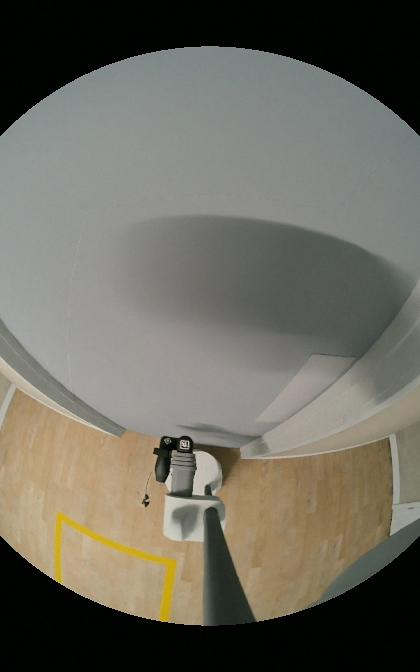

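Scene clock: 255.73 s.
move: r1 moving
r1.base_odometry: x=-0.269 y=+1.867 heading=+2.981
r1.turned_by_wheels: +0.001
r1.turned_by_imu: +0.001
r1.base_tilt: forward=-1.6 right=+1.3
r1.lidar_m: 0.25 0.25 0.36 0.92 2.68 2.69 2.63 2.82 2.27 0.52 0.32 0.25
r1.base_status: translate_m moving
r1.joint_positions: lift_m=+0.601 arm_m=+0.000 wrist_yaw_rad=+3.087 wrist_pitch_rad=+0.002 wrist_roll_rad=+0.000 gripper_m=+0.056
r1.joint_status: not commanded
r1.measured_speeds: translate_m=+0.049 strafe_m=+0.000 rotate_rad=+0.002 lift_m=+0.000 arm_m=+0.000 wrist_yaw_rad=+0.000 wrist_pitch_rad=+0.000 wrist_roll_rad=+0.000
r1.motor_effort: lift_m=+13(13) arm_m=-4(4) wheel_0=+7(7) wheel_1=+5(7) wheel_2=-6(7)
r1.servo_current: wrist_yaw_rad=39(52) wrist_pitch_rad=39(52) wrist_roll_rad=33(52) gripper_m=39(46)
r1.contact_limits: translate_m 0.9
r1.hand_pose: x=-0.1123 y=+0.1030 z=+0.7781 quat_wxyz=(+0.027, -0.001, +0.000, +1.000) (m; r1's base frame)
r1.wrist_depth_mm: - 137 - - - - - / - 137 - - - - - / 111 138 211 - - - - / 128 141 - - - - - / - - - - - - - / - - 193 - 187 - - / 1921 1708 1756 153 1863 1708 1921
r2: as last shown
r2.turned_by_imu: +0.000
r2.base_tilt: forward=-0.7 right=+0.0
r2.lidar_m: 0.60 3.62 2.29 1.95 1.92 2.27 2.13 2.10 2.44 2.79 2.78 0.62
r2.motor_effort: lift_m=+19(19) arm_m=+4(4) wheel_0=+0(0) wheel_1=-3(3) wheel_2=+9(9)
r2.servo_current: wrist_yaw_rad=46(59) wrist_pitch_rad=46(46) wrist_roll_rad=46(52) gripper_m=117(124)
r2.contact_limits: arm_m 0.1
r2.wrist_depth_mm: - - - 172 232 1661 1182 / - - - 172 232 759 - / - - 500 171 231 - - / - - 477 171 231 - - / - - 521 171 230 - - / - - 186 170 178 - - / - - - - 229 1576 500
pictures: none
No camera images: "cameras" was empty.

Scene clock: 261.10 s.
earlier move: r1 done
r1.base_odometry: x=-0.700 y=+1.937 heading=+2.981
r1.turned_by_wheels: +0.000
r1.turned_by_imu: +0.136
r1.base_tilt: forward=-1.7 right=+1.3
r1.lidar_m: 0.25 - 0.25 0.32 2.73 3.02 3.01 3.03 0.42 2.30 2.59 0.26
r1.base_status: done
r1.joint_positions: lift_m=+0.600 arm_m=+0.000 wrist_yaw_rad=+3.099 wrist_pitch_rad=+0.002 wrist_roll_rad=+0.000 gripper_m=+0.056
r1.joint_status: not commanded
r1.measured_speeds: all 0
r1.motor_effort: lift_m=+16(16) arm_m=+8(8) wheel_0=+3(21) wheel_1=+10(18) wheel_2=-12(23)
r1.servo_current: wrist_yaw_rad=59(85) wrist_pitch_rad=39(52) wrist_roll_rad=46(72) gripper_m=46(52)
r1.contact_limits: translate_m 0.9
r1.hand_pose: x=-0.1139 y=+0.0996 z=+0.7778 quat_wxyz=(+0.021, -0.001, +0.000, +1.000) (m; r1's base frame)
r1.wrist_depth_mm: - 136 - - - - - / - 136 222 - - - - / 107 136 181 - - - - / 123 137 256 - - - - / - - - - - - - / - - 194 - 187 - - / 1983 1756 1756 153 1863 1661 1863
r2.base_odometry: x=+0.122 y=-0.901 heading=-2.388
r2.turned_by_wheels: +0.000
r2.turned_by_imu: +0.001
r2.base_tilt: forward=-0.7 right=+0.1
r2.lidar_m: 0.58 3.69 2.33 1.95 1.90 2.25 2.11 2.10 2.44 2.79 2.81 0.61
r2.base_status: not commanded
r2.joint_positions: lift_m=+0.688 arm_m=+0.200 wrist_yaw_rad=+0.003 wrist_pitch_rad=+0.005 wrist_roll_rad=+1.568 gripper_m=-0.024
r2.joint_status: not commanded
r2.measured_speeds: all 0
r2.motor_effort: lift_m=+19(19) arm_m=+4(4) wheel_0=+0(1) wheel_1=-3(3) wheel_2=+9(9)
r2.servo_current: wrist_yaw_rad=39(65) wrist_pitch_rad=33(52) wrist_roll_rad=52(65) gripper_m=117(124)
r2.contact_limits: arm_m 0.1
r2.hand_pose: x=+0.6595 y=-0.0866 z=+0.8645 quat_wxyz=(+0.708, +0.706, +0.003, -0.001) (m; r2's base frame)
r2.wrist_depth_mm: - - - 172 232 1661 1138 / - - - 172 232 768 - / - - 500 171 232 - - / - - 477 171 231 - - / - - 525 171 230 - - / - - 186 170 178 - - / - - - - 229 1576 504
wait: 5.37 of 6 s (r1 has come to rest)
pictures: r1_head_left_camera, r1_head_right_camera, r2_head_camera
Images, in order (width x height): r1_head_left_camera 420x672, r1_head_right_camera 420x672, r2_head_camera 420x560.

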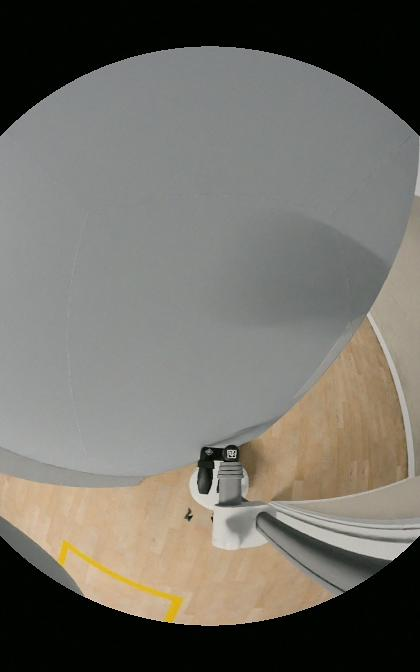

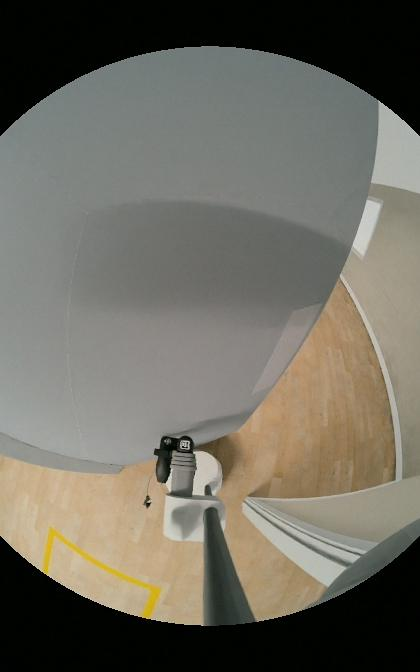

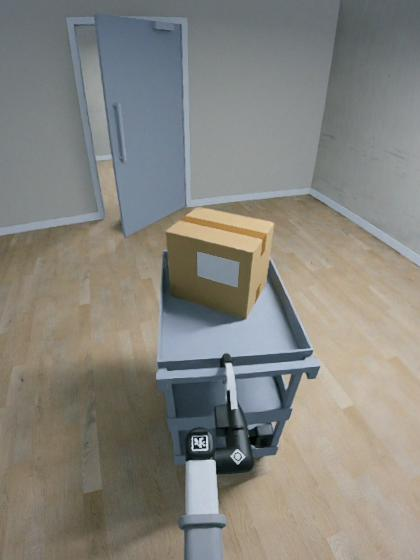

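>>> move --r1 '{"base":{"translate_m":0.4,"strafe_m":-0.05},"pace":"slow","contact_limits":{"translate_m":0.9,"strafe_m":0.9}}' --blocking false --cameras '[]'

>>> wait --seconds 6 --cameras '["r1_head_left_camera","r1_head_right_camera","r2_head_camera"]'

r1: "contact_limits": translate_m and strafe_m are given together and make one move, which takes one limit: state it under one of them only
Scene clock: 265.40 s.
r1.base_odometry: x=-0.700 y=+1.937 heading=+2.981
r1.turned_by_wheels: +0.000
r1.turned_by_imu: +0.000
r1.base_tilt: forward=-1.7 right=+1.3
r1.lidar_m: 0.25 0.29 0.25 0.32 2.74 3.03 3.02 2.99 0.43 2.29 2.59 0.28
r1.base_status: done
r1.joint_positions: lift_m=+0.600 arm_m=+0.000 wrist_yaw_rad=+3.099 wrist_pitch_rad=+0.002 wrist_roll_rad=+0.000 gripper_m=+0.056
r1.joint_status: not commanded
r1.measured_speeds: all 0
r1.motor_effort: lift_m=+16(16) arm_m=+8(8) wheel_0=+3(21) wheel_1=+10(18) wheel_2=-12(23)
r1.servo_current: wrist_yaw_rad=65(85) wrist_pitch_rad=39(52) wrist_roll_rad=59(72) gripper_m=46(52)
r1.contact_limits: translate_m 0.9
r1.hand_pose: x=-0.1139 y=+0.0996 z=+0.7778 quat_wxyz=(+0.021, -0.001, +0.000, +1.000) (m; r1's base frame)
r1.wrist_depth_mm: - 136 - - - - - / - 136 222 - - - - / 107 137 182 - - - - / 123 137 257 - - - - / - - - - - - - / - - 194 - 187 - - / 1921 1756 1756 153 1863 1661 1863
r2.base_odometry: x=+0.122 y=-0.901 heading=-2.388
r2.turned_by_wheels: +0.000
r2.turned_by_imu: +0.000
r2.base_tilt: forward=-0.7 right=+0.1
r2.lidar_m: 0.59 3.70 2.30 1.92 1.91 2.27 2.11 2.11 2.44 2.79 2.81 0.65
r2.base_status: not commanded
r2.joint_positions: lift_m=+0.688 arm_m=+0.200 wrist_yaw_rad=+0.003 wrist_pitch_rad=+0.005 wrist_roll_rad=+1.568 gripper_m=-0.024
r2.joint_status: not commanded
r2.measured_speeds: all 0
r2.motor_effort: lift_m=+19(19) arm_m=+3(4) wheel_0=+0(1) wheel_1=-3(3) wheel_2=+9(9)
r2.servo_current: wrist_yaw_rad=39(65) wrist_pitch_rad=39(52) wrist_roll_rad=26(65) gripper_m=111(124)
r2.contact_limits: arm_m 0.1
r2.hand_pose: x=+0.6595 y=-0.0866 z=+0.8645 quat_wxyz=(+0.708, +0.706, +0.003, -0.001) (m; r2's base frame)
r2.wrist_depth_mm: - - - 172 231 1708 1160 / - - - 171 232 768 - / - - 496 171 231 - - / - - 477 171 231 - - / - - 521 170 231 - - / - - 186 171 179 - - / - - - - 230 1618 504
pictures: none

not run: a call was refused earlier in this reply.

>>> move --r1 '{"base":{"translate_m":0.4,"strafe_m":-0.05},"pace":"slow","contact_limits":{"translate_m":0.9}}' --blocking false --cameras '[]'

>>> wait --seconds 6 --cameras '["r1_head_left_camera","r1_head_right_camera","r2_head_camera"]'

Scene clock: 270.87 s.
move: r1 moving
r1.base_odometry: x=-0.712 y=+1.941 heading=+2.981
r1.turned_by_wheels: +0.000
r1.turned_by_imu: +0.011
r1.base_tilt: forward=-2.0 right=+1.4
r1.lidar_m: 0.25 0.25 0.25 0.35 2.76 3.05 3.03 3.01 0.43 2.29 2.61 0.29
r1.base_status: translate_m moving; strafe_m moving
r1.joint_positions: lift_m=+0.600 arm_m=+0.000 wrist_yaw_rad=+3.099 wrist_pitch_rad=+0.002 wrist_roll_rad=+0.000 gripper_m=+0.056
r1.joint_status: not commanded
r1.measured_speeds: translate_m=+0.048 strafe_m=-0.006 rotate_rad=+0.000 lift_m=+0.000 arm_m=+0.000 wrist_yaw_rad=+0.000 wrist_pitch_rad=+0.000 wrist_roll_rad=+0.000
r1.motor_effort: lift_m=+16(16) arm_m=+8(8) wheel_0=+3(6) wheel_1=+16(18) wheel_2=-20(20)
r1.servo_current: wrist_yaw_rad=52(72) wrist_pitch_rad=39(46) wrist_roll_rad=39(59) gripper_m=39(46)
r1.contact_limits: translate_m 0.9
r1.hand_pose: x=-0.1139 y=+0.0996 z=+0.7778 quat_wxyz=(+0.021, -0.001, +0.000, +1.000) (m; r1's base frame)
r1.wrist_depth_mm: - 136 - - - - - / - 137 222 - - - - / 107 136 181 - - - - / 123 137 254 - - - - / - - - - - - - / - - 194 - 187 - - / 1921 1708 1708 153 1808 1661 1808
r2.base_odometry: x=+0.122 y=-0.901 heading=-2.388
r2.turned_by_wheels: +0.000
r2.turned_by_imu: +0.000
r2.base_tilt: forward=-0.7 right=+0.1
r2.lidar_m: 0.58 3.68 2.31 1.95 1.91 2.28 2.11 2.11 2.44 2.80 2.78 0.64
r2.base_status: not commanded
r2.joint_positions: lift_m=+0.688 arm_m=+0.200 wrist_yaw_rad=+0.003 wrist_pitch_rad=+0.005 wrist_roll_rad=+1.568 gripper_m=-0.024
r2.joint_status: not commanded
r2.measured_speeds: all 0
r2.motor_effort: lift_m=+19(19) arm_m=+4(4) wheel_0=+0(1) wheel_1=-3(3) wheel_2=+9(9)
r2.servo_current: wrist_yaw_rad=46(52) wrist_pitch_rad=46(52) wrist_roll_rad=52(59) gripper_m=111(117)
r2.contact_limits: arm_m 0.1
r2.hand_pose: x=+0.6595 y=-0.0866 z=+0.8645 quat_wxyz=(+0.708, +0.706, +0.003, -0.001) (m; r2's base frame)
r2.wrist_depth_mm: - - - 172 233 1661 1182 / - - - 171 231 768 - / - - 500 170 232 - - / - - 473 171 232 - - / - - 521 170 230 - - / - - 186 171 179 - - / - - - - 229 1618 504
pictures: none
No camera images: "cameras" was empty.

Scene clock: 275.67 s.
earlier move: r1 done
r1.base_odometry: x=-1.087 y=+2.051 heading=+2.981
r1.turned_by_wheels: +0.001
r1.turned_by_imu: +0.098
r1.base_tilt: forward=-1.6 right=+1.3
r1.lidar_m: 0.25 0.25 0.28 0.25 0.38 3.39 3.39 0.69 1.04 2.40 2.88 1.97
r1.base_status: done
r1.joint_positions: lift_m=+0.600 arm_m=+0.000 wrist_yaw_rad=+3.093 wrist_pitch_rad=+0.002 wrist_roll_rad=+0.000 gripper_m=+0.056
r1.joint_status: not commanded
r1.measured_speeds: all 0
r1.motor_effort: lift_m=+17(17) arm_m=+5(8) wheel_0=+6(14) wheel_1=+11(19) wheel_2=-7(21)
r1.servo_current: wrist_yaw_rad=52(91) wrist_pitch_rad=39(52) wrist_roll_rad=46(72) gripper_m=46(52)
r1.contact_limits: translate_m 0.9
r1.hand_pose: x=-0.1130 y=+0.1014 z=+0.7777 quat_wxyz=(+0.024, -0.001, +0.000, +1.000) (m; r1's base frame)
r1.wrist_depth_mm: - 137 - - - - - / - 137 - - - - - / 109 137 202 - - - - / 123 138 - - - - - / 137 - - - - - - / 750 - 194 - 187 - - / - 809 1708 153 1808 1808 1863
r2.base_odometry: x=+0.122 y=-0.901 heading=-2.388
r2.turned_by_wheels: +0.000
r2.turned_by_imu: +0.001
r2.base_tilt: forward=-0.7 right=+0.0
r2.lidar_m: 0.58 3.70 2.30 1.95 1.92 2.25 2.10 2.10 2.46 2.78 2.79 0.62
r2.base_status: not commanded
r2.joint_positions: lift_m=+0.688 arm_m=+0.200 wrist_yaw_rad=+0.003 wrist_pitch_rad=+0.005 wrist_roll_rad=+1.568 gripper_m=-0.024
r2.joint_status: not commanded
r2.measured_speeds: all 0
r2.motor_effort: lift_m=+19(19) arm_m=+4(5) wheel_0=+0(1) wheel_1=-3(3) wheel_2=+9(9)
r2.servo_current: wrist_yaw_rad=39(59) wrist_pitch_rad=46(52) wrist_roll_rad=46(65) gripper_m=104(124)
r2.contact_limits: arm_m 0.1
r2.hand_pose: x=+0.6595 y=-0.0866 z=+0.8645 quat_wxyz=(+0.708, +0.706, +0.003, -0.001) (m; r2's base frame)
r2.wrist_depth_mm: - - - 172 232 1661 1182 / - - - 172 232 759 - / - - 496 172 231 - - / - - 473 171 231 - - / - - 521 171 230 - - / - - 186 171 179 - - / - - - - 229 1618 500
wait: 4.80 of 6 s (r1 has come to rest)
pictures: r1_head_left_camera, r1_head_right_camera, r2_head_camera
Images, in order (width x height): r1_head_left_camera 420x672, r1_head_right_camera 420x672, r2_head_camera 420x560.

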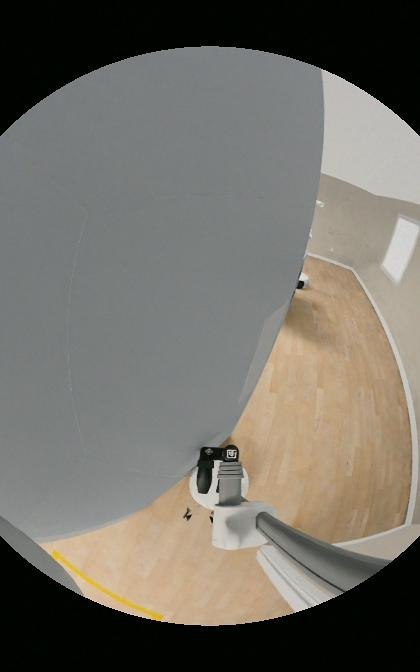

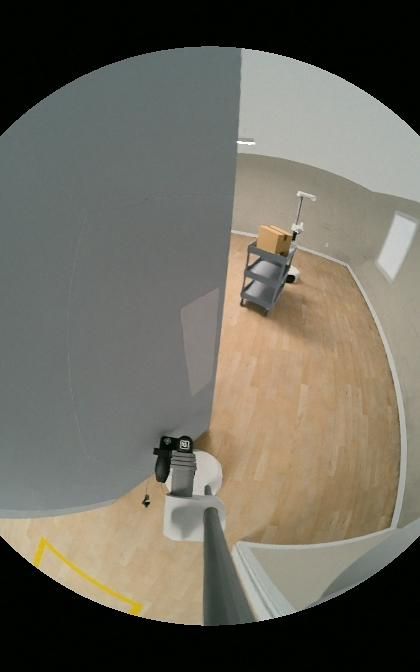

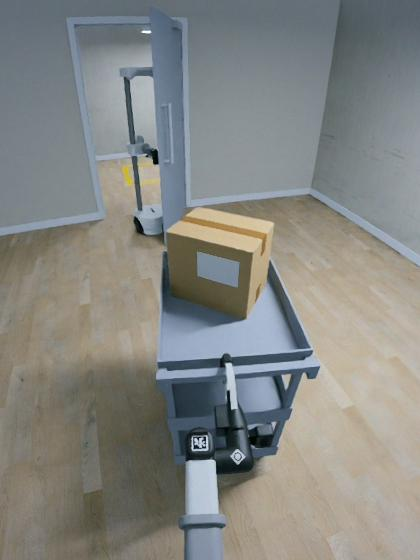

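>>> move --r1 '{"base":{"translate_m":0.31,"strafe_m":0.23},"pace":"slow","contact_limits":{"translate_m":0.9}}' --blocking false --cameras '[]'

>>> wait --seconds 6 --cameras '["r1_head_left_camera","r1_head_right_camera","r2_head_camera"]'

Scene clock: 282.40 s.
move: r1 moving
r1.base_odometry: x=-1.099 y=+2.045 heading=+2.981
r1.turned_by_wheels: -0.001
r1.turned_by_imu: -0.001
r1.base_tilt: forward=-1.6 right=+1.3
r1.lidar_m: 0.25 0.25 0.28 0.25 0.38 3.40 3.41 0.71 1.08 2.40 2.88 1.96
r1.base_status: translate_m moving; strafe_m moving
r1.joint_positions: lift_m=+0.600 arm_m=+0.000 wrist_yaw_rad=+3.093 wrist_pitch_rad=+0.002 wrist_roll_rad=+0.000 gripper_m=+0.056
r1.joint_status: not commanded
r1.measured_speeds: translate_m=+0.043 strafe_m=+0.033 rotate_rad=+0.002 lift_m=+0.000 arm_m=+0.000 wrist_yaw_rad=+0.000 wrist_pitch_rad=+0.000 wrist_roll_rad=+0.000
r1.motor_effort: lift_m=+17(17) arm_m=+5(5) wheel_0=-12(12) wheel_1=+15(16) wheel_2=-11(12)
r1.servo_current: wrist_yaw_rad=59(72) wrist_pitch_rad=46(46) wrist_roll_rad=39(65) gripper_m=39(46)
r1.contact_limits: translate_m 0.9
r1.hand_pose: x=-0.1130 y=+0.1014 z=+0.7777 quat_wxyz=(+0.024, -0.001, +0.000, +1.000) (m; r1's base frame)
r1.wrist_depth_mm: - 136 - - - - - / - 137 - - - - - / 109 137 201 - - - - / 123 138 - - - - - / 723 - - - - - - / 759 - 194 - 187 - - / - 798 1756 153 1808 1708 1863
r2: as last shown
r2.turned_by_imu: +0.000
r2.base_tilt: forward=-0.7 right=+0.1
r2.lidar_m: 0.59 3.71 2.27 1.93 1.90 2.27 2.11 2.12 2.45 2.80 2.77 0.62
r2.motor_effort: lift_m=+19(19) arm_m=+4(4) wheel_0=+0(1) wheel_1=-2(3) wheel_2=+9(9)
r2.servo_current: wrist_yaw_rad=46(52) wrist_pitch_rad=46(52) wrist_roll_rad=33(65) gripper_m=104(117)
r2.contact_limits: arm_m 0.1
r2.wrist_depth_mm: - - - 172 231 1661 1182 / - - - 171 232 768 - / - - 500 171 231 - - / - - 477 170 232 - - / - - 521 170 231 - - / - - 186 171 178 - - / - - - - 229 1618 504
pictures: none
No camera images: "cameras" was empty.

Scene clock: 286.97 s.
earlier move: r1 done
r1.base_odometry: x=-1.429 y=+1.873 heading=+2.981
r1.turned_by_wheels: +0.001
r1.turned_by_imu: +0.003
r1.base_tilt: forward=-1.6 right=+1.3
r1.lidar_m: 3.81 0.25 0.25 - 0.25 0.39 3.64 1.08 1.55 2.72 3.25 1.78
r1.base_status: done
r1.joint_positions: lift_m=+0.600 arm_m=+0.000 wrist_yaw_rad=+3.093 wrist_pitch_rad=+0.002 wrist_roll_rad=+0.000 gripper_m=+0.056
r1.joint_status: not commanded
r1.measured_speeds: all 0
r1.motor_effort: lift_m=+17(17) arm_m=+5(5) wheel_0=-4(16) wheel_1=+8(17) wheel_2=-5(12)
r1.servo_current: wrist_yaw_rad=46(85) wrist_pitch_rad=46(52) wrist_roll_rad=52(78) gripper_m=33(52)
r1.contact_limits: translate_m 0.9
r1.hand_pose: x=-0.1130 y=+0.1014 z=+0.7777 quat_wxyz=(+0.024, -0.001, +0.000, +1.000) (m; r1's base frame)
r1.wrist_depth_mm: - 137 - - - 327 204 / - 137 - - - 332 206 / 109 137 203 - - 336 208 / 124 138 - - - 338 208 / 1008 - - - - 336 208 / 1042 - 194 - 187 334 208 / 1025 1708 1756 143 1863 267 207
r2.base_odometry: x=+0.122 y=-0.901 heading=-2.388
r2.turned_by_wheels: +0.000
r2.turned_by_imu: +0.001
r2.base_tilt: forward=-0.7 right=+0.1
r2.lidar_m: 0.58 3.68 2.30 1.94 1.90 2.27 2.09 2.13 2.45 2.79 2.78 0.62
r2.base_status: not commanded
r2.joint_positions: lift_m=+0.688 arm_m=+0.200 wrist_yaw_rad=+0.003 wrist_pitch_rad=+0.005 wrist_roll_rad=+1.568 gripper_m=-0.024
r2.joint_status: not commanded
r2.measured_speeds: all 0
r2.motor_effort: lift_m=+19(19) arm_m=+4(4) wheel_0=+0(1) wheel_1=-3(3) wheel_2=+9(9)
r2.servo_current: wrist_yaw_rad=46(65) wrist_pitch_rad=46(52) wrist_roll_rad=46(65) gripper_m=104(124)
r2.contact_limits: arm_m 0.1
r2.hand_pose: x=+0.6595 y=-0.0866 z=+0.8645 quat_wxyz=(+0.708, +0.706, +0.003, -0.001) (m; r2's base frame)
r2.wrist_depth_mm: - - - 172 232 1708 1182 / - - - 172 232 768 - / - - 500 171 231 - - / - - 480 171 231 - - / - - 521 171 230 - - / - - 186 170 178 - - / - - - - 230 1618 504
wait: 4.57 of 6 s (r1 has come to rest)
pictures: r1_head_left_camera, r1_head_right_camera, r2_head_camera
Images, in order (width x height): r1_head_left_camera 420x672, r1_head_right_camera 420x672, r2_head_camera 420x560.

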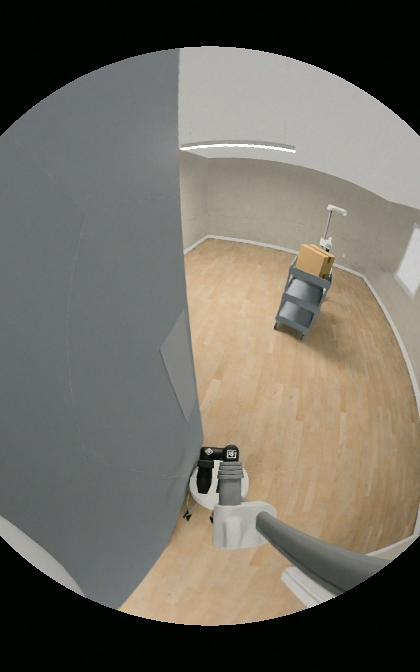

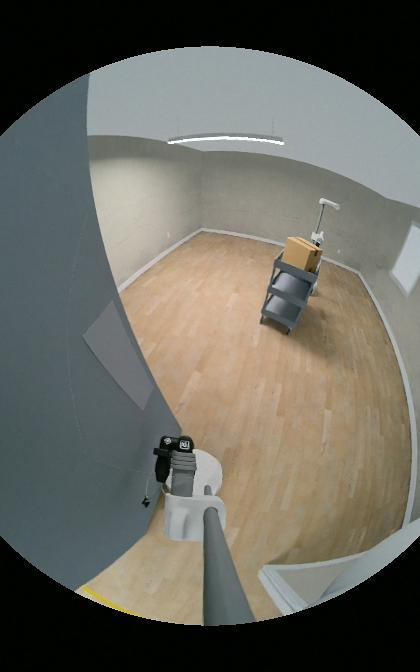

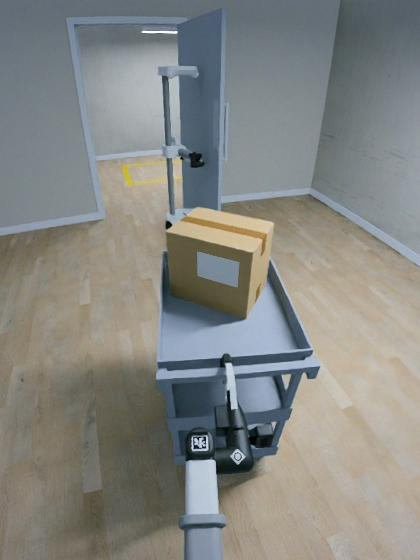

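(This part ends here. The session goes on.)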